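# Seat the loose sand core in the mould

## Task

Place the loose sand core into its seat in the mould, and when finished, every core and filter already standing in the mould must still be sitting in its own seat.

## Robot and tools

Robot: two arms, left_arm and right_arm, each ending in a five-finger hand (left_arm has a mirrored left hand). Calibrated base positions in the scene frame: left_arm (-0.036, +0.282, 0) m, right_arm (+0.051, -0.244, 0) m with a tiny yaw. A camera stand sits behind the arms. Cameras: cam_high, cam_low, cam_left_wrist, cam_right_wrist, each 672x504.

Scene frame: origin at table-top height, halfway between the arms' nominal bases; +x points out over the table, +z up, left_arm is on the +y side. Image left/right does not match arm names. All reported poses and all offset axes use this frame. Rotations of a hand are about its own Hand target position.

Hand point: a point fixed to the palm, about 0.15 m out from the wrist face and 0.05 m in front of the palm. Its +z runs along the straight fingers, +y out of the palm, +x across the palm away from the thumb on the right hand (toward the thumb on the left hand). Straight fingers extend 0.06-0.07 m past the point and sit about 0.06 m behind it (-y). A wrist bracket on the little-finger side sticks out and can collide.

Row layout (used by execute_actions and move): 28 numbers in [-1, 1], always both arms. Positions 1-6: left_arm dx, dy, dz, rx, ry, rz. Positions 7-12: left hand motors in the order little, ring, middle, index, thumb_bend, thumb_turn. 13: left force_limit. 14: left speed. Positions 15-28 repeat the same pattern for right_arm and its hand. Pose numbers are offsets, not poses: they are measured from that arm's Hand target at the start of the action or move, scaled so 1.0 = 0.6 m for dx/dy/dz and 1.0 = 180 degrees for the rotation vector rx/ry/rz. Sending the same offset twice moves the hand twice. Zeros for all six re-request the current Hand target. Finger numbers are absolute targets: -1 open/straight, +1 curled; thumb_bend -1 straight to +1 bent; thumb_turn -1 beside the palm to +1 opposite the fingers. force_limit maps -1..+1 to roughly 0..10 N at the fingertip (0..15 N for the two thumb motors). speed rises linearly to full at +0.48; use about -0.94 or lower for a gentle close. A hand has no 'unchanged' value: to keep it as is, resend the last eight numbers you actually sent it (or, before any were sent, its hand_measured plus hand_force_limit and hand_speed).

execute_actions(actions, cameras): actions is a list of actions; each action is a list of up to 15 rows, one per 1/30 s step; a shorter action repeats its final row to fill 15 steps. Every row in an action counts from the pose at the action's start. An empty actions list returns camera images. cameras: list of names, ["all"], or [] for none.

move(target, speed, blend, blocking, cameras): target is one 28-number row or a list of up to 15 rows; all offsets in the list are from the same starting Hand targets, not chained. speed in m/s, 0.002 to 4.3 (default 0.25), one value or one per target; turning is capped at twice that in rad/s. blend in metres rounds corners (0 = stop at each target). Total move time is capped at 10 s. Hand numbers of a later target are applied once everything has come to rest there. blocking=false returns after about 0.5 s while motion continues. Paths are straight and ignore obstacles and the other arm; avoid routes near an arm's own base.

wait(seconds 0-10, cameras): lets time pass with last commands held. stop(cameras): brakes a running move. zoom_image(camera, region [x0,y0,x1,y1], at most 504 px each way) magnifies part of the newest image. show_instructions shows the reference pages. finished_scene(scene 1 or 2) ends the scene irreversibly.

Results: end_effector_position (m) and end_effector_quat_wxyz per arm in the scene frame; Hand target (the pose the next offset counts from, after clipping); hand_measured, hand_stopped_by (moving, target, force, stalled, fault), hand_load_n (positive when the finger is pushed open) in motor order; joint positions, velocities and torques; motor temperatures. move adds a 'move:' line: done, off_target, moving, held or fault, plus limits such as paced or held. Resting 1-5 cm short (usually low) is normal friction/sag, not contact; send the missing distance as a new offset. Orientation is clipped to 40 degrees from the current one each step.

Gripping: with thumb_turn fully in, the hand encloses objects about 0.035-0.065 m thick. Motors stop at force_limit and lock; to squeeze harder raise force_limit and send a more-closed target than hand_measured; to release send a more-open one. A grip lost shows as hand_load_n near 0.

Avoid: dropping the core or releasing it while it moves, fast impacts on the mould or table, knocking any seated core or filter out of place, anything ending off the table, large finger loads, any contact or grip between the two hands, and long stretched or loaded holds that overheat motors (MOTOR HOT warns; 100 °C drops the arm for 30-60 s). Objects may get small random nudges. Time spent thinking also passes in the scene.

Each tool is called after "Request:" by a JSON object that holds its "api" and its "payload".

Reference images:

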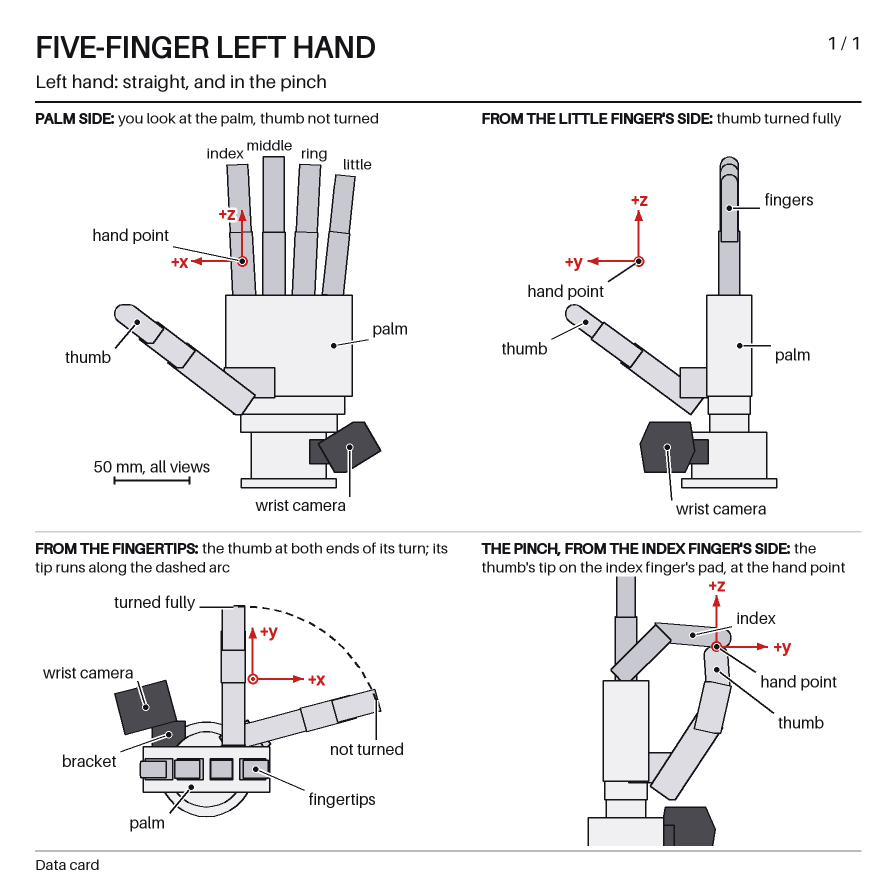

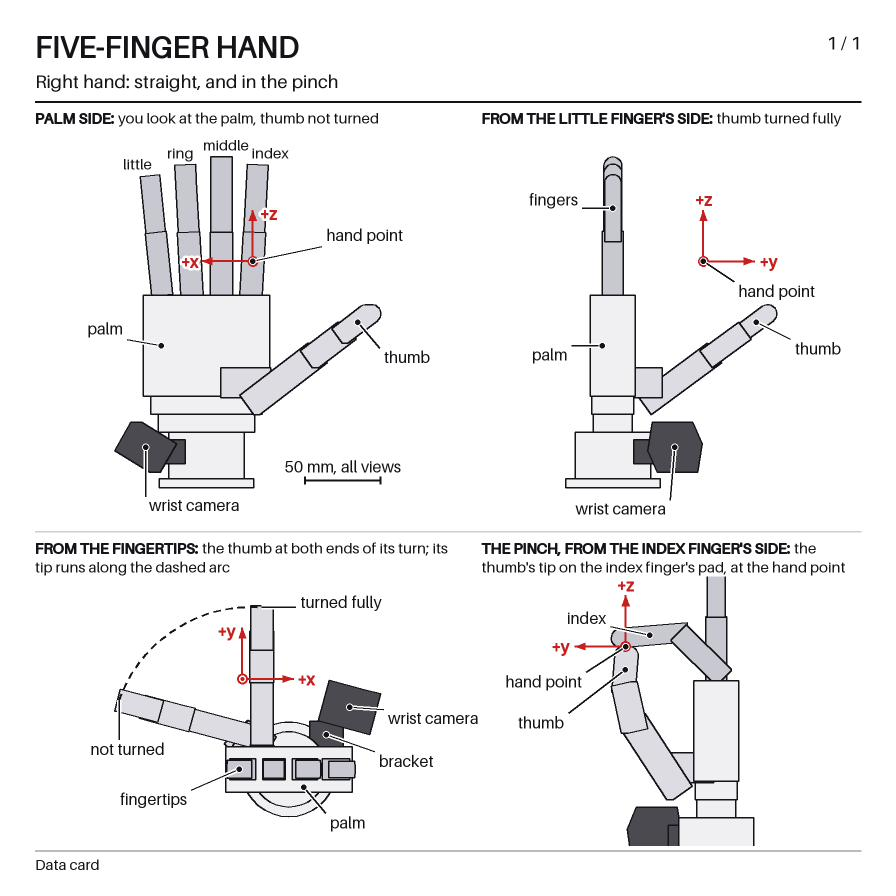

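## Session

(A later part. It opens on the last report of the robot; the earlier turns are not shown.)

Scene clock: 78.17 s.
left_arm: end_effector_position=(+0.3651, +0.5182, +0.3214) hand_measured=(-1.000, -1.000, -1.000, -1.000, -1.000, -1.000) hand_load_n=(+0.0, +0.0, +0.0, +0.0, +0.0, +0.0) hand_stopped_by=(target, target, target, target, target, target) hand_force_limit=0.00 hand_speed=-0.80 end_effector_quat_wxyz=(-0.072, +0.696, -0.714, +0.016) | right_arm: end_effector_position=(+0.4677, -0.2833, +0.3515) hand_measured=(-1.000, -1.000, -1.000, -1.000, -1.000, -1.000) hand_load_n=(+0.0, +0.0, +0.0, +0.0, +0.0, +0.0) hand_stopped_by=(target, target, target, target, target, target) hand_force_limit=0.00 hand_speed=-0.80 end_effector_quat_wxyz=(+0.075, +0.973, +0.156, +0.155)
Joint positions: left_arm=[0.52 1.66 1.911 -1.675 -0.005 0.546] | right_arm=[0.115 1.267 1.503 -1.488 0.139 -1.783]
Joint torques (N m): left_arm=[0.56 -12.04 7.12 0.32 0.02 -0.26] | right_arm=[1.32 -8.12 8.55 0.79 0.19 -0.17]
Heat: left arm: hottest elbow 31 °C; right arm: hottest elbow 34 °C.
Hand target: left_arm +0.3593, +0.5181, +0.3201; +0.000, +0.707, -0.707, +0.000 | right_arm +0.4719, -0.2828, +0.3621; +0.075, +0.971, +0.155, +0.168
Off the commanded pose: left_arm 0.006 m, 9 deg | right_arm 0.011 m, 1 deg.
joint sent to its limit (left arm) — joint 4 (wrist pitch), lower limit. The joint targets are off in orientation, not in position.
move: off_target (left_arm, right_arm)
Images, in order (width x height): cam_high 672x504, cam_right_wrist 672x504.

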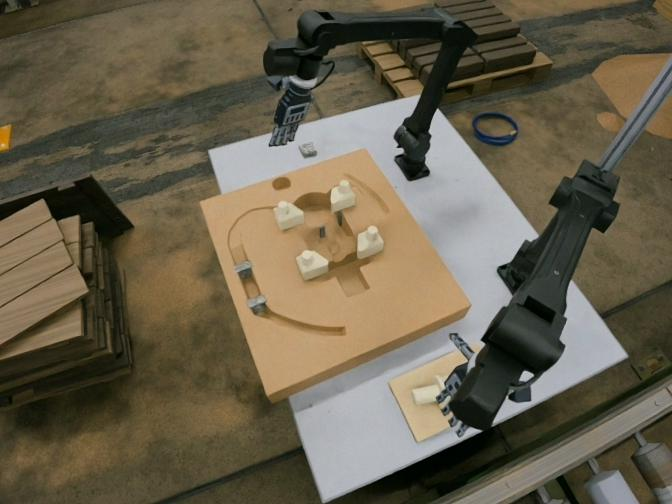

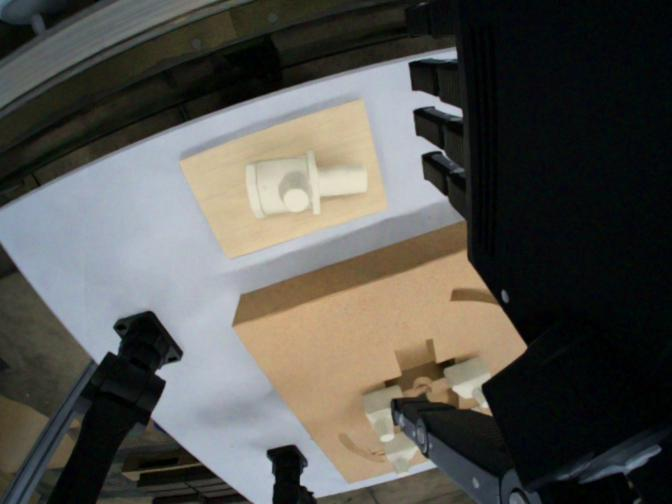

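Request:
{"api": "wait", "payload": {"seconds": 0.1, "cameras": ["cam_low","cam_right_wrist"]}}

Request:
{"api": "zoom_image", "payload": {"camera": "cam_low", "region": [500, 305, 630, 405]}}

Request:
{"api": "zoom_image", "payload": {"camera": "cam_right_wrist", "region": [230, 130, 390, 240]}}

Scene clock: 82.33 s.
left_arm: end_effector_position=(+0.3651, +0.5182, +0.3214) hand_measured=(-1.000, -1.000, -1.000, -1.000, -1.000, -1.000) hand_load_n=(+0.0, +0.0, +0.0, +0.0, +0.0, +0.0) hand_stopped_by=(target, target, target, target, target, target) hand_force_limit=0.00 hand_speed=-0.80 end_effector_quat_wxyz=(-0.072, +0.697, -0.714, +0.016) | right_arm: end_effector_position=(+0.4677, -0.2833, +0.3515) hand_measured=(-1.000, -1.000, -1.000, -1.000, -1.000, -1.000) hand_load_n=(+0.0, +0.0, +0.0, +0.0, +0.0, +0.0) hand_stopped_by=(target, target, target, target, target, target) hand_force_limit=0.00 hand_speed=-0.80 end_effector_quat_wxyz=(+0.075, +0.973, +0.156, +0.155)
Joint positions: left_arm=[0.52 1.66 1.911 -1.675 -0.005 0.545] | right_arm=[0.115 1.267 1.503 -1.488 0.139 -1.783]
Joint torques (N m): left_arm=[0.5 -12.98 7.47 0.06 0.07 -0.22] | right_arm=[1.38 -8.12 8.57 0.77 0.18 -0.17]
Heat: left arm: hottest elbow 30 °C; right arm: hottest elbow 34 °C.
Hand target: left_arm +0.3593, +0.5181, +0.3201; +0.000, +0.707, -0.707, +0.000 | right_arm +0.4719, -0.2828, +0.3621; +0.075, +0.971, +0.155, +0.168
Off the commanded pose: left_arm 0.006 m, 9 deg | right_arm 0.011 m, 1 deg.
wait: 0.10 s; at rest from the start
Images, in order (width x height): cam_low 672x504, cam_right_wrist 672x504.

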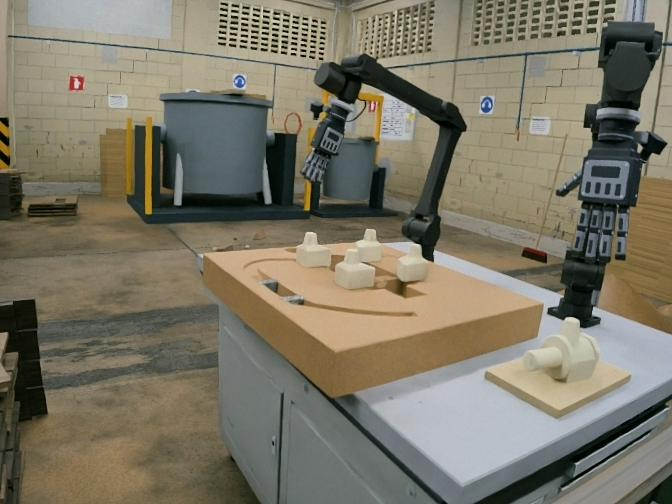

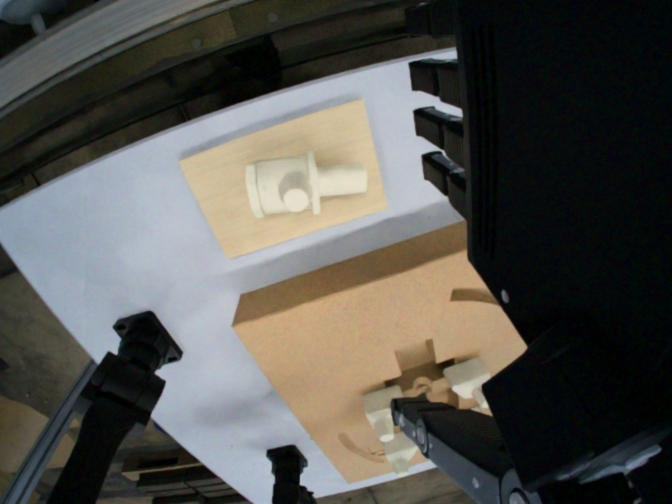

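Scaled by 3.877.

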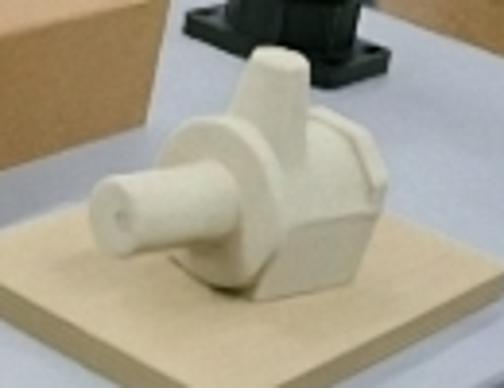

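Scaled by 3.150 from the camera's 672x504 image, which has a finer 960x720 frame.

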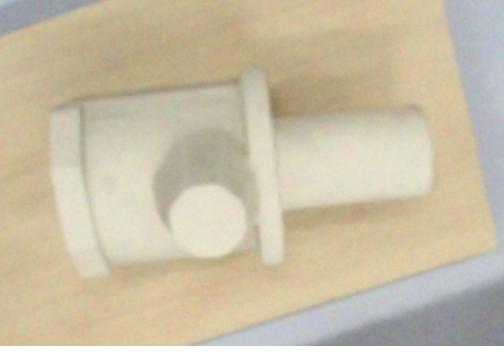

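Request:
{"api": "move", "payload": {"target": [0,0,-0.15,0,0,0,-1,-1,-1,-1,-1,-1,0,-0.8,0,0,0,0,0,0,-1,-1,-1,-1,-1,-1,0,-0.8], "speed": 0.2, "cameras": ["cam_right_wrist", "cam_high"]}}

Request:
{"api": "zoom_image", "payload": {"camera": "cam_right_wrist", "region": [150, 60, 410, 260]}}

Scene clock: 109.90 s.
left_arm: end_effector_position=(+0.3577, +0.5138, +0.2342) hand_measured=(-1.000, -1.000, -1.000, -1.000, -1.000, -1.000) hand_load_n=(+0.0, +0.0, +0.0, +0.0, +0.0, +0.0) hand_stopped_by=(target, target, target, target, target, target) hand_force_limit=0.00 hand_speed=-0.80 end_effector_quat_wxyz=(+0.002, +0.699, -0.715, -0.002) | right_arm: end_effector_position=(+0.4677, -0.2833, +0.3515) hand_measured=(-1.000, -1.000, -1.000, -1.000, -1.000, -1.000) hand_load_n=(+0.0, +0.0, +0.0, +0.0, -0.5, +0.0) hand_stopped_by=(target, target, target, target, target, target) hand_force_limit=0.00 hand_speed=-0.80 end_effector_quat_wxyz=(+0.075, +0.973, +0.156, +0.155)
Joint positions: left_arm=[0.521 1.717 1.734 -1.594 -0.002 0.545] | right_arm=[0.115 1.267 1.503 -1.488 0.139 -1.783]
Joint torques (N m): left_arm=[0.62 -12.75 7.9 0.85 0.01 -0.23] | right_arm=[1.38 -8.06 8.55 0.79 0.18 -0.17]
Heat: left arm: hottest shoulder 29 °C; right arm: hottest elbow 35 °C.
Hand target: left_arm +0.3594, +0.5181, +0.2299; +0.000, +0.707, -0.707, +0.000 | right_arm +0.4719, -0.2828, +0.3621; +0.075, +0.971, +0.155, +0.168
Off the commanded pose: left_arm 0.006 m, 1 deg | right_arm 0.011 m, 1 deg.
move: off_target (right_arm)
Images, in order (width x height): cam_high 672x504, cam_right_wrist 672x504.

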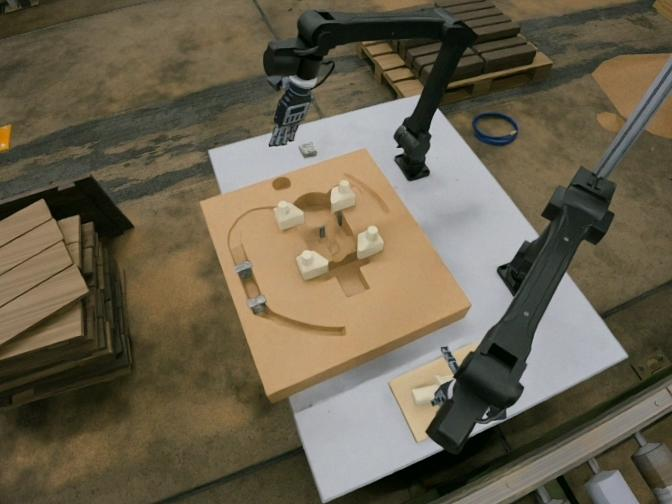

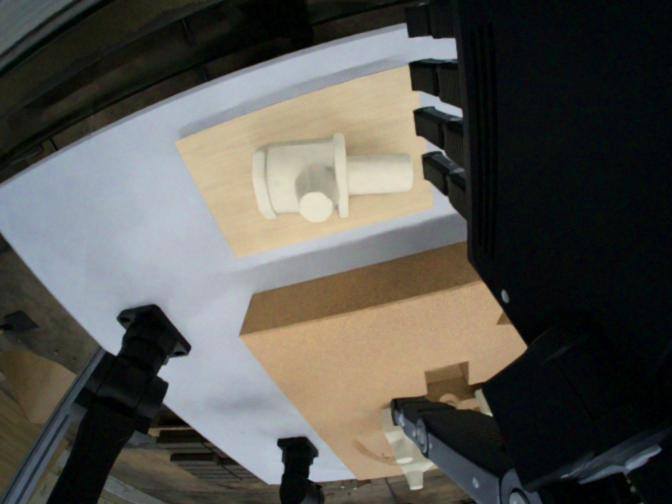

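Scaled by 1.938 from the camera's 672x504 image, which has a finer 960x720 frame.

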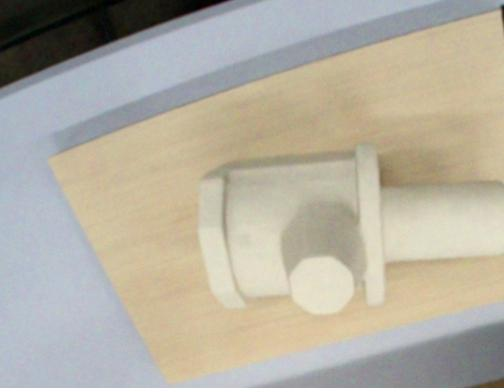

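Request:
{"api": "move", "payload": {"target": [[0.04,-0.3,0.12,0,0,0,-1,-1,-1,-1,-1,-1,0,-0.8,0,0,0,0,0,0,-1,-1,-1,-1,-1,-1,0,-0.8],[0.15,-0.72,0.12,0,0,0,-1,-1,-1,-1,-1,-1,0,-0.8,0,0,0,0,0,0,-1,-1,-1,-1,-1,-1,0,-0.8],[0.15,-0.72,0.04,0,0,0,-1,-1,-1,-1,-1,-1,0,-0.8,0,0,0,0,0,0,-1,-1,-1,-1,-1,-1,0,-0.8]], "blend": [0.04,0.02,0], "speed": 0.3, "cameras": ["all"]}}

Request:
{"api": "zoom_image", "payload": {"camera": "cam_right_wrist", "region": [120, 0, 440, 240]}}

Scene clock: 126.47 s.
left_arm: end_effector_position=(+0.4424, +0.0871, +0.2417) hand_measured=(-1.000, -1.000, -1.000, -1.000, -1.000, -1.000) hand_load_n=(+0.0, +0.0, +0.0, +0.0, +0.0, +0.0) hand_stopped_by=(target, target, target, target, target, target) hand_force_limit=0.00 hand_speed=-0.80 end_effector_quat_wxyz=(+0.006, +0.701, -0.713, -0.009) | right_arm: end_effector_position=(+0.4677, -0.2833, +0.3515) hand_measured=(-1.000, -1.000, -1.000, -1.000, -1.000, -1.000) hand_load_n=(+0.0, +0.0, +0.0, +0.0, +0.0, +0.0) hand_stopped_by=(target, target, target, target, target, target) hand_force_limit=0.00 hand_speed=-0.80 end_effector_quat_wxyz=(+0.075, +0.973, +0.156, +0.155)
Joint positions: left_arm=[-0.297 1.843 1.926 -1.675 0.001 -0.278] | right_arm=[0.115 1.267 1.503 -1.488 0.139 -1.783]
Joint torques (N m): left_arm=[0.03 -14.92 10.93 -0.23 -0.1 -0.22] | right_arm=[1.38 -8.12 8.55 0.79 0.18 -0.17]
Heat: left arm: hottest shoulder 29 °C; right arm: hottest elbow 36 °C.
Hand target: left_arm +0.4494, +0.0860, +0.2540; +0.000, +0.707, -0.707, +0.000 | right_arm +0.4719, -0.2828, +0.3621; +0.075, +0.971, +0.155, +0.168
Off the commanded pose: left_arm 0.014 m, 2 deg | right_arm 0.011 m, 1 deg.
joint sent to its limit (left arm) — joint 4 (wrist pitch), lower limit. The joint targets still meet the commanded pose.
move: off_target (left_arm, right_arm)

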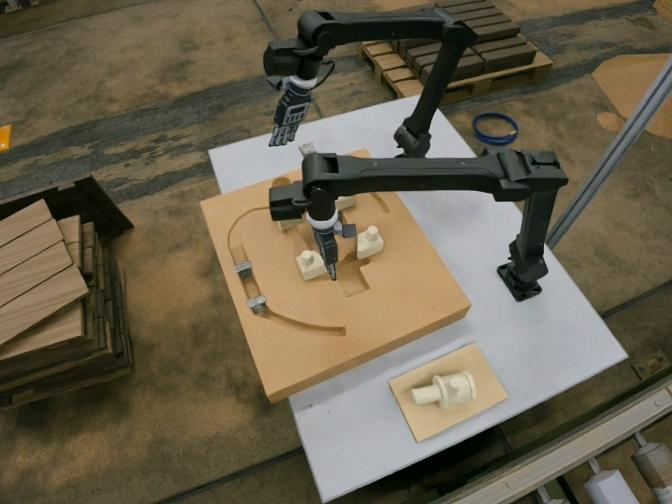

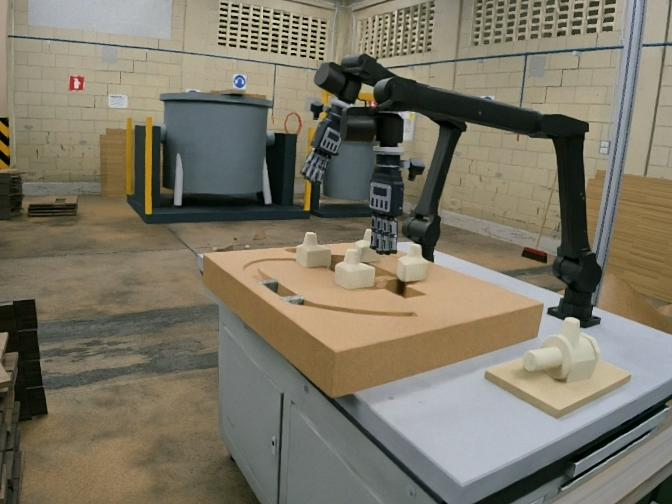

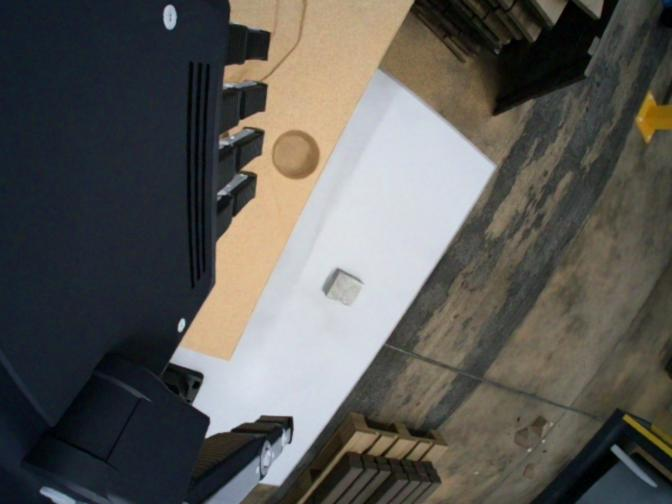

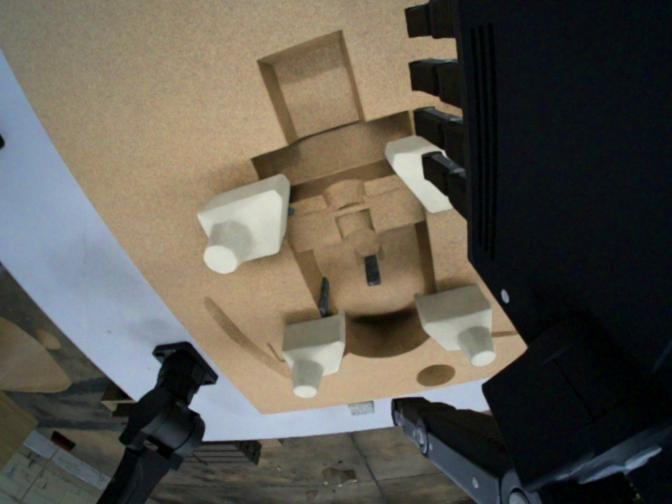

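Scaled by 1.575 from the camera's 672x504 image, which has a finer 960x720 frame.

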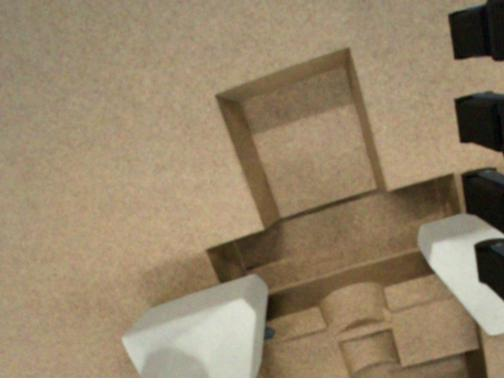

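Request:
{"api": "zoom_image", "payload": {"camera": "cam_right_wrist", "region": [260, 130, 460, 280]}}

Request:
{"api": "zoom_image", "payload": {"camera": "cam_right_wrist", "region": [260, 220, 460, 370]}}

Scaled by 2.520 from the camera's 672x504 image, which has a finer 960x720 frame.

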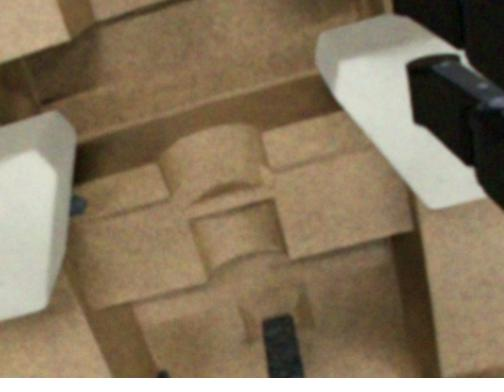

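Scaled by 2.520 from the camera's 672x504 image, which has a finer 960x720 frame.

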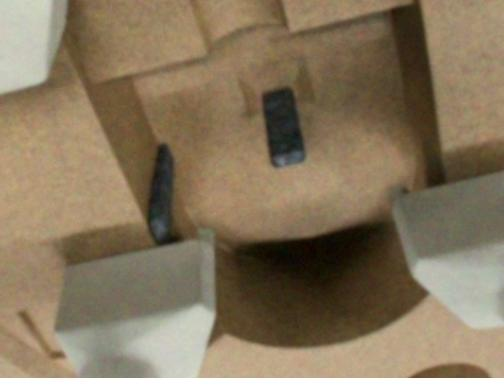

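Request:
{"api": "move", "payload": {"target": [0,0.1,0,0,0,0,-1,-1,-1,-1,-1,-1,0,-0.8,0,0,0,0,0,0,-1,-1,-1,-1,-1,-1,0,-0.8], "speed": 0.2, "cameras": ["cam_right_wrist"]}}

Request:
{"api": "zoom_image", "payload": {"camera": "cam_right_wrist", "region": [220, 40, 460, 220]}}

Request:
{"api": "move", "payload": {"target": [-0.1,0,0,0,0,0,-1,-1,-1,-1,-1,-1,0,-0.8,0,0,0,0,0,0,-1,-1,-1,-1,-1,-1,0,-0.8], "speed": 0.2, "cameras": ["cam_right_wrist"]}}

Scene clock: 144.13 s.
left_arm: end_effector_position=(+0.4519, +0.1461, +0.2566) hand_measured=(-1.000, -1.000, -1.000, -1.000, -1.000, -1.000) hand_load_n=(+0.0, +0.0, +0.0, -0.5, +0.0, +0.0) hand_stopped_by=(target, target, target, target, target, target) hand_force_limit=0.00 hand_speed=-0.80 end_effector_quat_wxyz=(-0.002, +0.714, -0.701, +0.002) | right_arm: end_effector_position=(+0.4677, -0.2833, +0.3515) hand_measured=(-1.000, -1.000, -1.000, -1.000, -1.000, -1.000) hand_load_n=(+0.0, +0.0, +0.0, +0.0, +0.0, +0.0) hand_stopped_by=(target, target, target, target, target, target) hand_force_limit=0.00 hand_speed=-0.80 end_effector_quat_wxyz=(+0.075, +0.973, +0.156, +0.155)
Joint positions: left_arm=[-0.188 1.806 1.917 -1.675 -0.001 -0.205] | right_arm=[0.115 1.267 1.503 -1.488 0.139 -1.783]
Joint torques (N m): left_arm=[-0.5 -13.98 7.43 0.24 0 0.06] | right_arm=[1.38 -8.12 8.55 0.79 0.18 -0.17]
Heat: left arm: hottest elbow 31 °C; right arm: hottest elbow 36 °C.
Hand target: left_arm +0.4494, +0.1461, +0.2540; +0.000, +0.707, -0.707, +0.000 | right_arm +0.4719, -0.2828, +0.3621; +0.075, +0.971, +0.155, +0.168
Off the commanded pose: left_arm 0.004 m, 1 deg | right_arm 0.011 m, 1 deg.
move: off_target (right_arm)
Images, in order (width x height): cam_right_wrist 672x504.

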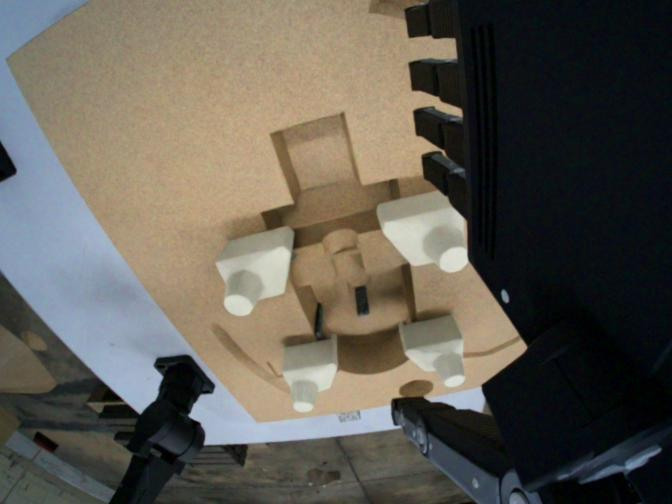

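Scaled by 2.100 from the camera's 672x504 image, which has a finer 960x720 frame.

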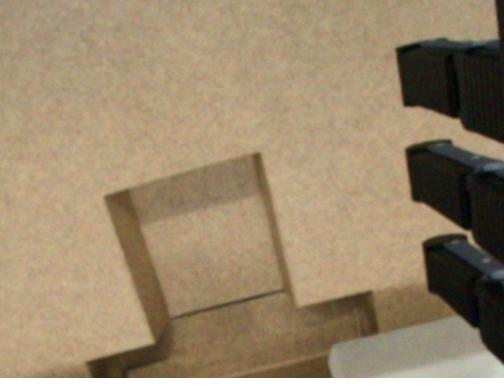

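Scene clock: 145.27 s.
left_arm: end_effector_position=(+0.3883, +0.1515, +0.2591) hand_measured=(-1.000, -1.000, -1.000, -1.000, -1.000, -1.000) hand_load_n=(+0.0, +0.0, +0.5, +0.0, +0.0, +0.0) hand_stopped_by=(target, target, target, target, target, target) hand_force_limit=0.00 hand_speed=-0.80 end_effector_quat_wxyz=(+0.000, +0.708, -0.706, -0.001) | right_arm: end_effector_position=(+0.4677, -0.2833, +0.3515) hand_measured=(-1.000, -1.000, -1.000, -1.000, -1.000, -1.000) hand_load_n=(+0.0, +0.0, +0.0, +0.0, +0.0, +0.0) hand_stopped_by=(target, target, target, target, target, target) hand_force_limit=0.00 hand_speed=-0.80 end_effector_quat_wxyz=(+0.075, +0.973, +0.156, +0.155)
Joint positions: left_arm=[-0.203 1.635 1.696 -1.633 -0.001 -0.205] | right_arm=[0.115 1.267 1.503 -1.488 0.139 -1.783]
Joint torques (N m): left_arm=[-0.62 -11.22 7.3 0.8 0.01 -0.16] | right_arm=[1.38 -8.06 8.55 0.79 0.18 -0.17]
Heat: left arm: hottest elbow 31 °C; right arm: hottest elbow 36 °C.
Hand target: left_arm +0.3894, +0.1461, +0.2540; +0.000, +0.708, -0.707, +0.000 | right_arm +0.4719, -0.2828, +0.3621; +0.075, +0.971, +0.155, +0.168
Off the commanded pose: left_arm 0.008 m, 0 deg | right_arm 0.011 m, 1 deg.
move: off_target (right_arm)
Images, in order (width x height): cam_right_wrist 672x504.

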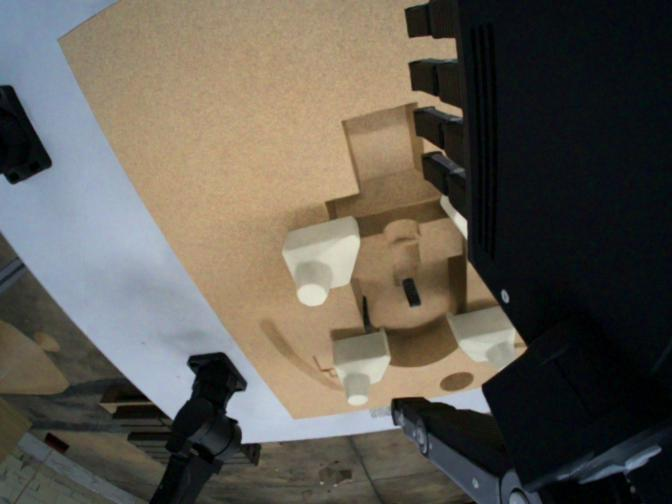

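Request:
{"api": "move", "payload": {"target": [[0,0.25,0.14,0.108,-0.188,0.141,-1,-1,-0.5,-0.5,-0.2,1,0,0,0,0,0,0,0,0,-1,-1,-1,-1,-1,-1,0,-0.8],[-0.005,0.583,0.0,0.2168,-0.376,0.2828,-1,-1,-0.5,-0.5,-0.2,1,0,0,0,0,0,0,0,0,-1,-1,-1,-1,-1,-1,0,-0.8]], "blend": [0.05,0], "speed": 0.35, "cameras": ["all"]}}

Scene clock: 222.47 s.
left_arm: end_effector_position=(+0.3868, +0.4912, +0.2603) hand_measured=(-1.000, -1.000, -0.500, -0.500, -0.200, +1.000) hand_load_n=(+0.0, -0.5, +0.0, +0.0, +0.0, +0.0) hand_stopped_by=(target, target, target, target, target, target) hand_force_limit=0.00 hand_speed=0.00 end_effector_quat_wxyz=(-0.586, +0.767, -0.202, +0.164) | right_arm: end_effector_position=(+0.4677, -0.2833, +0.3515) hand_measured=(-1.000, -1.000, -1.000, -1.000, -1.000, -1.000) hand_load_n=(+0.0, +0.0, +0.0, +0.0, +0.0, -0.5) hand_stopped_by=(target, target, target, target, target, target) hand_force_limit=0.00 hand_speed=-0.80 end_effector_quat_wxyz=(+0.075, +0.973, +0.156, +0.155)
Joint positions: left_arm=[0.245 1.011 0.766 -0.12 -0.761 -0.274] | right_arm=[0.115 1.267 1.503 -1.488 0.139 -1.783]
Joint torques (N m): left_arm=[0.97 -3.43 8.36 2.88 -0.17 0.05] | right_arm=[1.38 -8.06 8.57 0.79 0.18 -0.17]
Motor temperatures (°C): left_arm=[22 29 29 22 23 23] | right_arm=[21 25 38 20 20 22]
Heat: left arm: hottest shoulder 29 °C; right arm: hottest elbow 38 °C.
Hand target: left_arm +0.3865, +0.4959, +0.2541; -0.588, +0.766, -0.204, +0.158 | right_arm +0.4719, -0.2828, +0.3621; +0.075, +0.971, +0.155, +0.168
Off the commanded pose: left_arm 0.008 m, 1 deg | right_arm 0.011 m, 1 deg.
move: off_target (right_arm)

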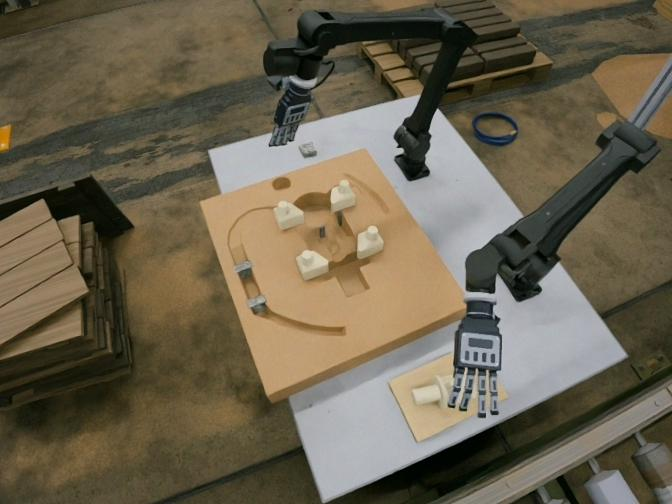

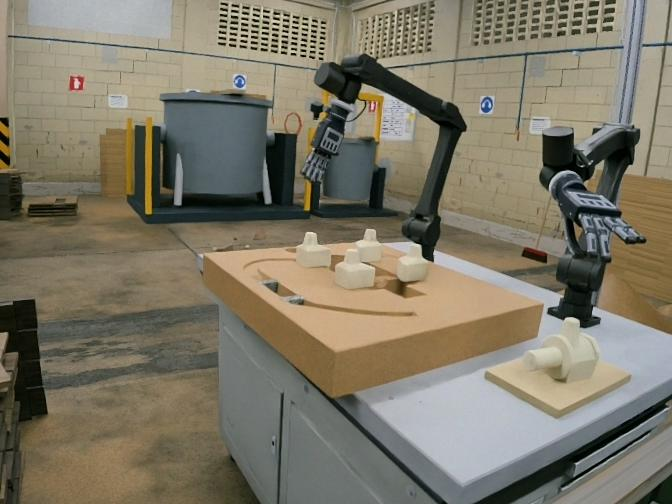

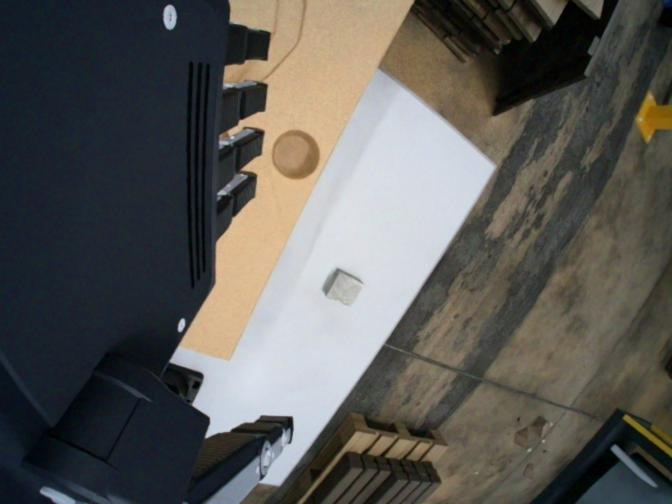

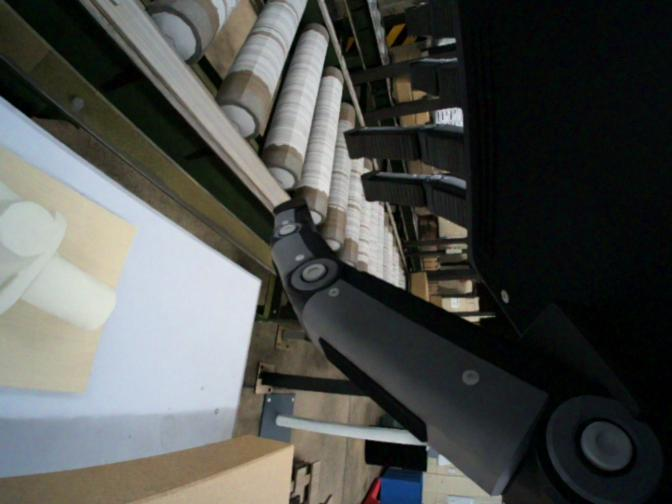

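Request:
{"api": "zoom_image", "payload": {"camera": "cam_high", "region": [380, 300, 540, 440]}}

Request:
{"api": "zoom_image", "payload": {"camera": "cam_low", "region": [480, 120, 672, 420]}}

Request:
{"api": "zoom_image", "payload": {"camera": "cam_right_wrist", "region": [200, 60, 500, 300]}}

Scaled by 3.150.

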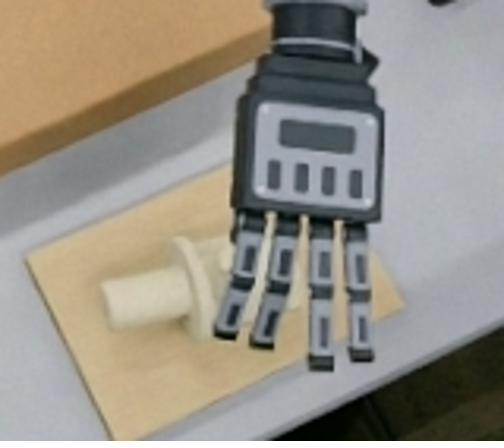

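Scaled by 1.680.

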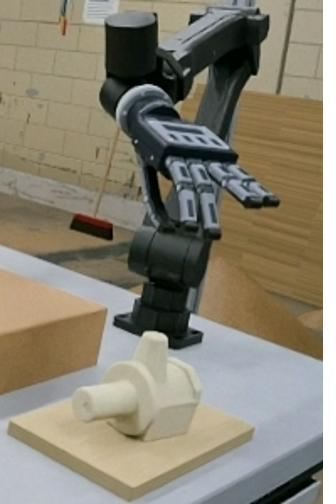

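Scaled by 1.680 from the camera's 672x504 image, which has a finer 960x720 frame.

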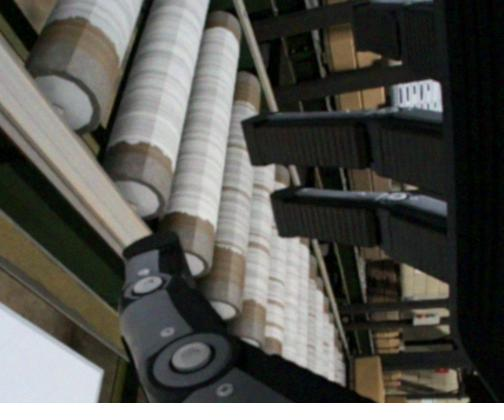

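Request:
{"api": "move", "payload": {"target": [0,0,-0.108,0,0,0,-1,-1,-0.5,-0.5,-0.2,1,0,0,0,0,0,0,0,0,-1,-1,-1,-1,-1,-1,0,-0.8], "speed": 0.2, "cameras": ["cam_high","cam_low","cam_right_wrist"]}}

Request:
{"api": "zoom_image", "payload": {"camera": "cam_low", "region": [500, 200, 672, 420]}}

Request:
{"api": "zoom_image", "payload": {"camera": "cam_right_wrist", "region": [0, 60, 420, 360]}}

Scene clock: 229.87 s.
left_arm: end_effector_position=(+0.3876, +0.4914, +0.1923) hand_measured=(-1.000, -1.000, -0.500, -0.500, -0.200, +1.000) hand_load_n=(+0.0, +0.0, +0.0, +0.0, +0.0, +0.0) hand_stopped_by=(target, target, target, target, target, target) hand_force_limit=0.00 hand_speed=0.00 end_effector_quat_wxyz=(-0.585, +0.768, -0.204, +0.162) | right_arm: end_effector_position=(+0.4677, -0.2833, +0.3515) hand_measured=(-1.000, -1.000, -1.000, -1.000, -1.000, -1.000) hand_load_n=(+0.0, +0.0, +0.0, +0.0, +0.0, +0.0) hand_stopped_by=(target, target, target, target, target, target) hand_force_limit=0.00 hand_speed=-0.80 end_effector_quat_wxyz=(+0.075, +0.973, +0.156, +0.155)
Joint positions: left_arm=[0.245 1.094 0.632 0.091 -0.76 -0.273] | right_arm=[0.115 1.267 1.503 -1.488 0.139 -1.783]
Joint torques (N m): left_arm=[1.61 -3.78 8.09 2.84 -0.18 0.05] | right_arm=[1.38 -8.12 8.57 0.79 0.18 -0.17]
Heat: left arm: hottest shoulder 29 °C; right arm: hottest elbow 38 °C.
Hand target: left_arm +0.3866, +0.4958, +0.1893; -0.588, +0.766, -0.205, +0.158 | right_arm +0.4719, -0.2828, +0.3621; +0.075, +0.971, +0.155, +0.168
Off the commanded pose: left_arm 0.005 m, 1 deg | right_arm 0.011 m, 1 deg.
move: off_target (right_arm)
Images, in order (width x height): cam_high 672x504, cam_low 672x504, cam_right_wrist 672x504.

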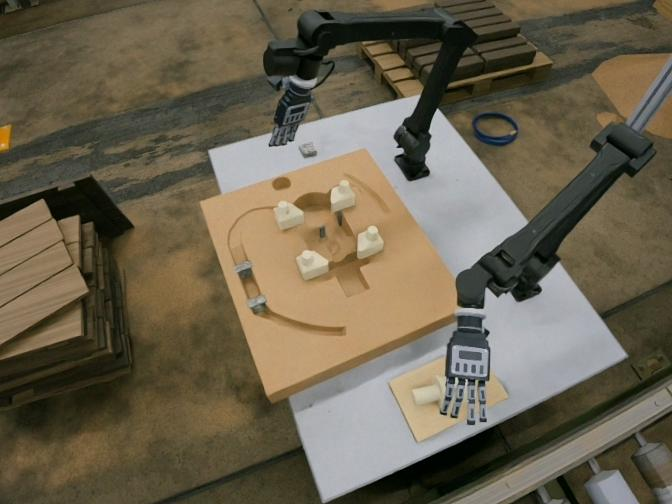

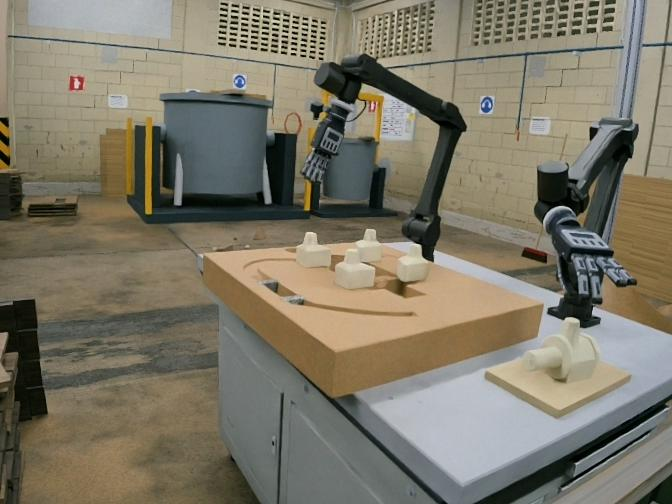

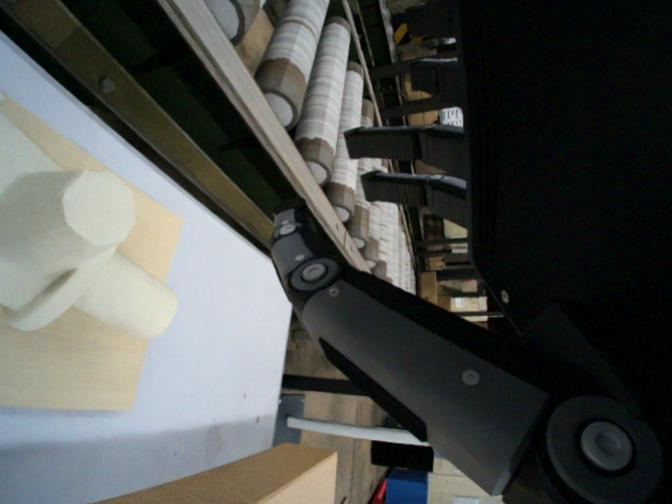

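Scaled by 2.291.

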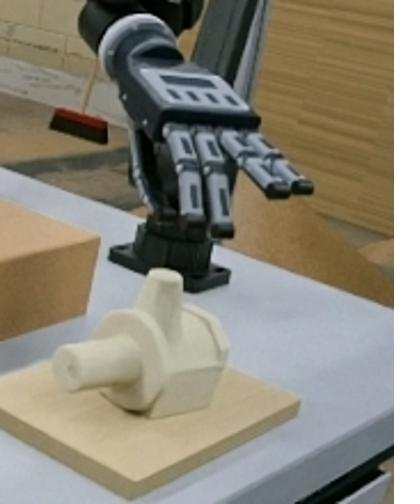

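Scaled by 1.200 from the camera's 672x504 image, which has a finer 960x720 frame.

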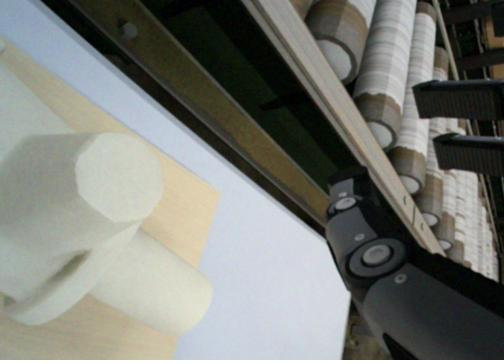

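Request:
{"api": "move", "payload": {"target": [-0.027,-0.003,-0.05,0,0,0,-1,-1,-0.5,-0.5,-0.2,1,0,0,0,0,0,0,0,0,-1,-1,-1,-1,-1,-1,0,-0.8], "speed": 0.15, "cameras": ["cam_high","cam_low","cam_right_wrist"]}}

Request:
{"api": "zoom_image", "payload": {"camera": "cam_low", "region": [500, 240, 660, 400]}}

Request:
{"api": "zoom_image", "payload": {"camera": "cam_high", "region": [380, 320, 520, 450]}}

Scene clock: 253.17 s.
left_arm: end_effector_position=(+0.3729, +0.4891, +0.1646) hand_measured=(-1.000, -1.000, -0.500, -0.500, -0.200, +1.000) hand_load_n=(+0.0, +0.0, +0.0, -0.5, +0.0, +0.0) hand_stopped_by=(target, target, target, target, target, target) hand_force_limit=0.00 hand_speed=0.00 end_effector_quat_wxyz=(-0.586, +0.767, -0.203, +0.165) | right_arm: end_effector_position=(+0.4677, -0.2833, +0.3515) hand_measured=(-1.000, -1.000, -1.000, -1.000, -1.000, -1.000) hand_load_n=(+0.0, +0.0, +0.0, +0.0, +0.0, +0.0) hand_stopped_by=(target, target, target, target, target, target) hand_force_limit=0.00 hand_speed=-0.80 end_effector_quat_wxyz=(+0.075, +0.973, +0.156, +0.155)
Joint positions: left_arm=[0.25 1.095 0.546 0.185 -0.754 -0.27] | right_arm=[0.115 1.267 1.503 -1.488 0.139 -1.783]
Joint torques (N m): left_arm=[1.26 -2.55 7.58 2.65 -0.19 0.04] | right_arm=[1.38 -8.12 8.55 0.79 0.18 -0.17]
Heat: left arm: hottest shoulder 28 °C; right arm: hottest elbow 38 °C.
Hand target: left_arm +0.3704, +0.4941, +0.1593; -0.588, +0.766, -0.204, +0.158 | right_arm +0.4719, -0.2828, +0.3621; +0.075, +0.971, +0.155, +0.168
Off the commanded pose: left_arm 0.008 m, 1 deg | right_arm 0.011 m, 1 deg.
move: off_target (right_arm)
Images, in order (width x height): cam_high 672x504, cam_low 672x504, cam_right_wrist 672x504.

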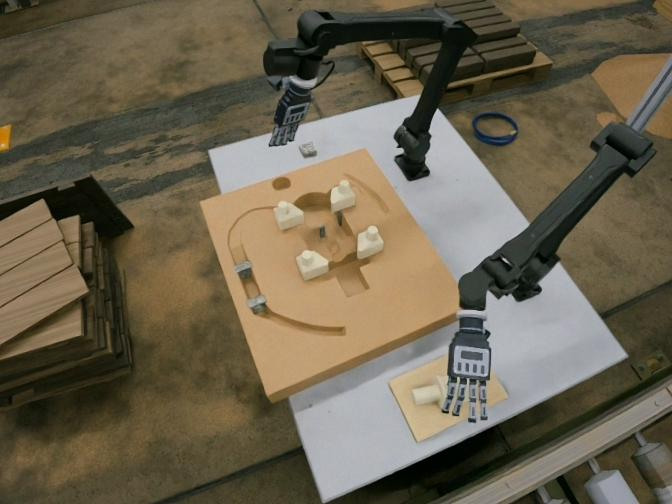

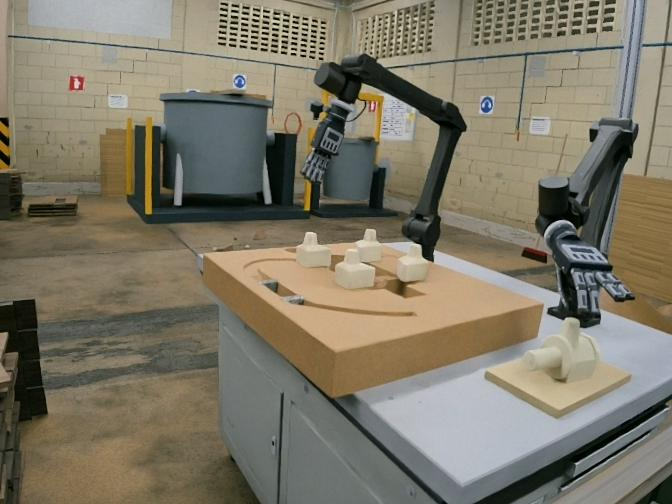

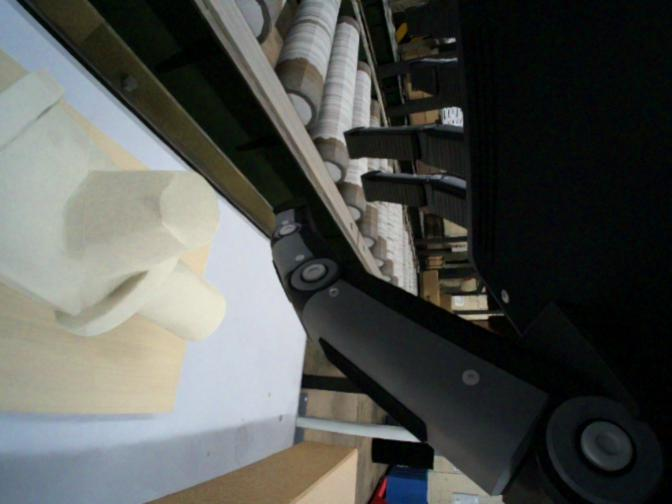

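Scaled by 3.150.

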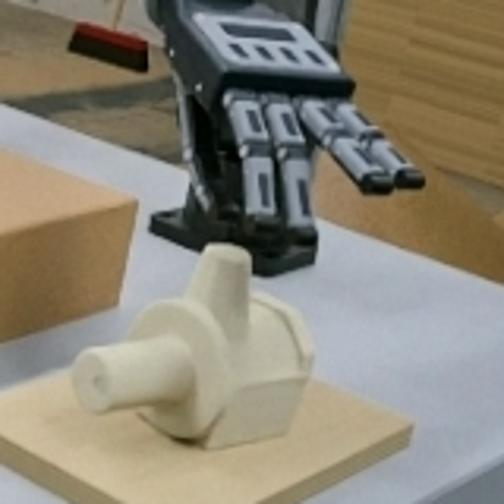

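Scaled by 3.600.

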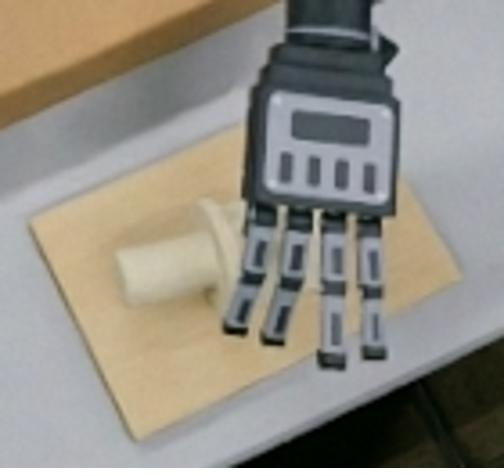

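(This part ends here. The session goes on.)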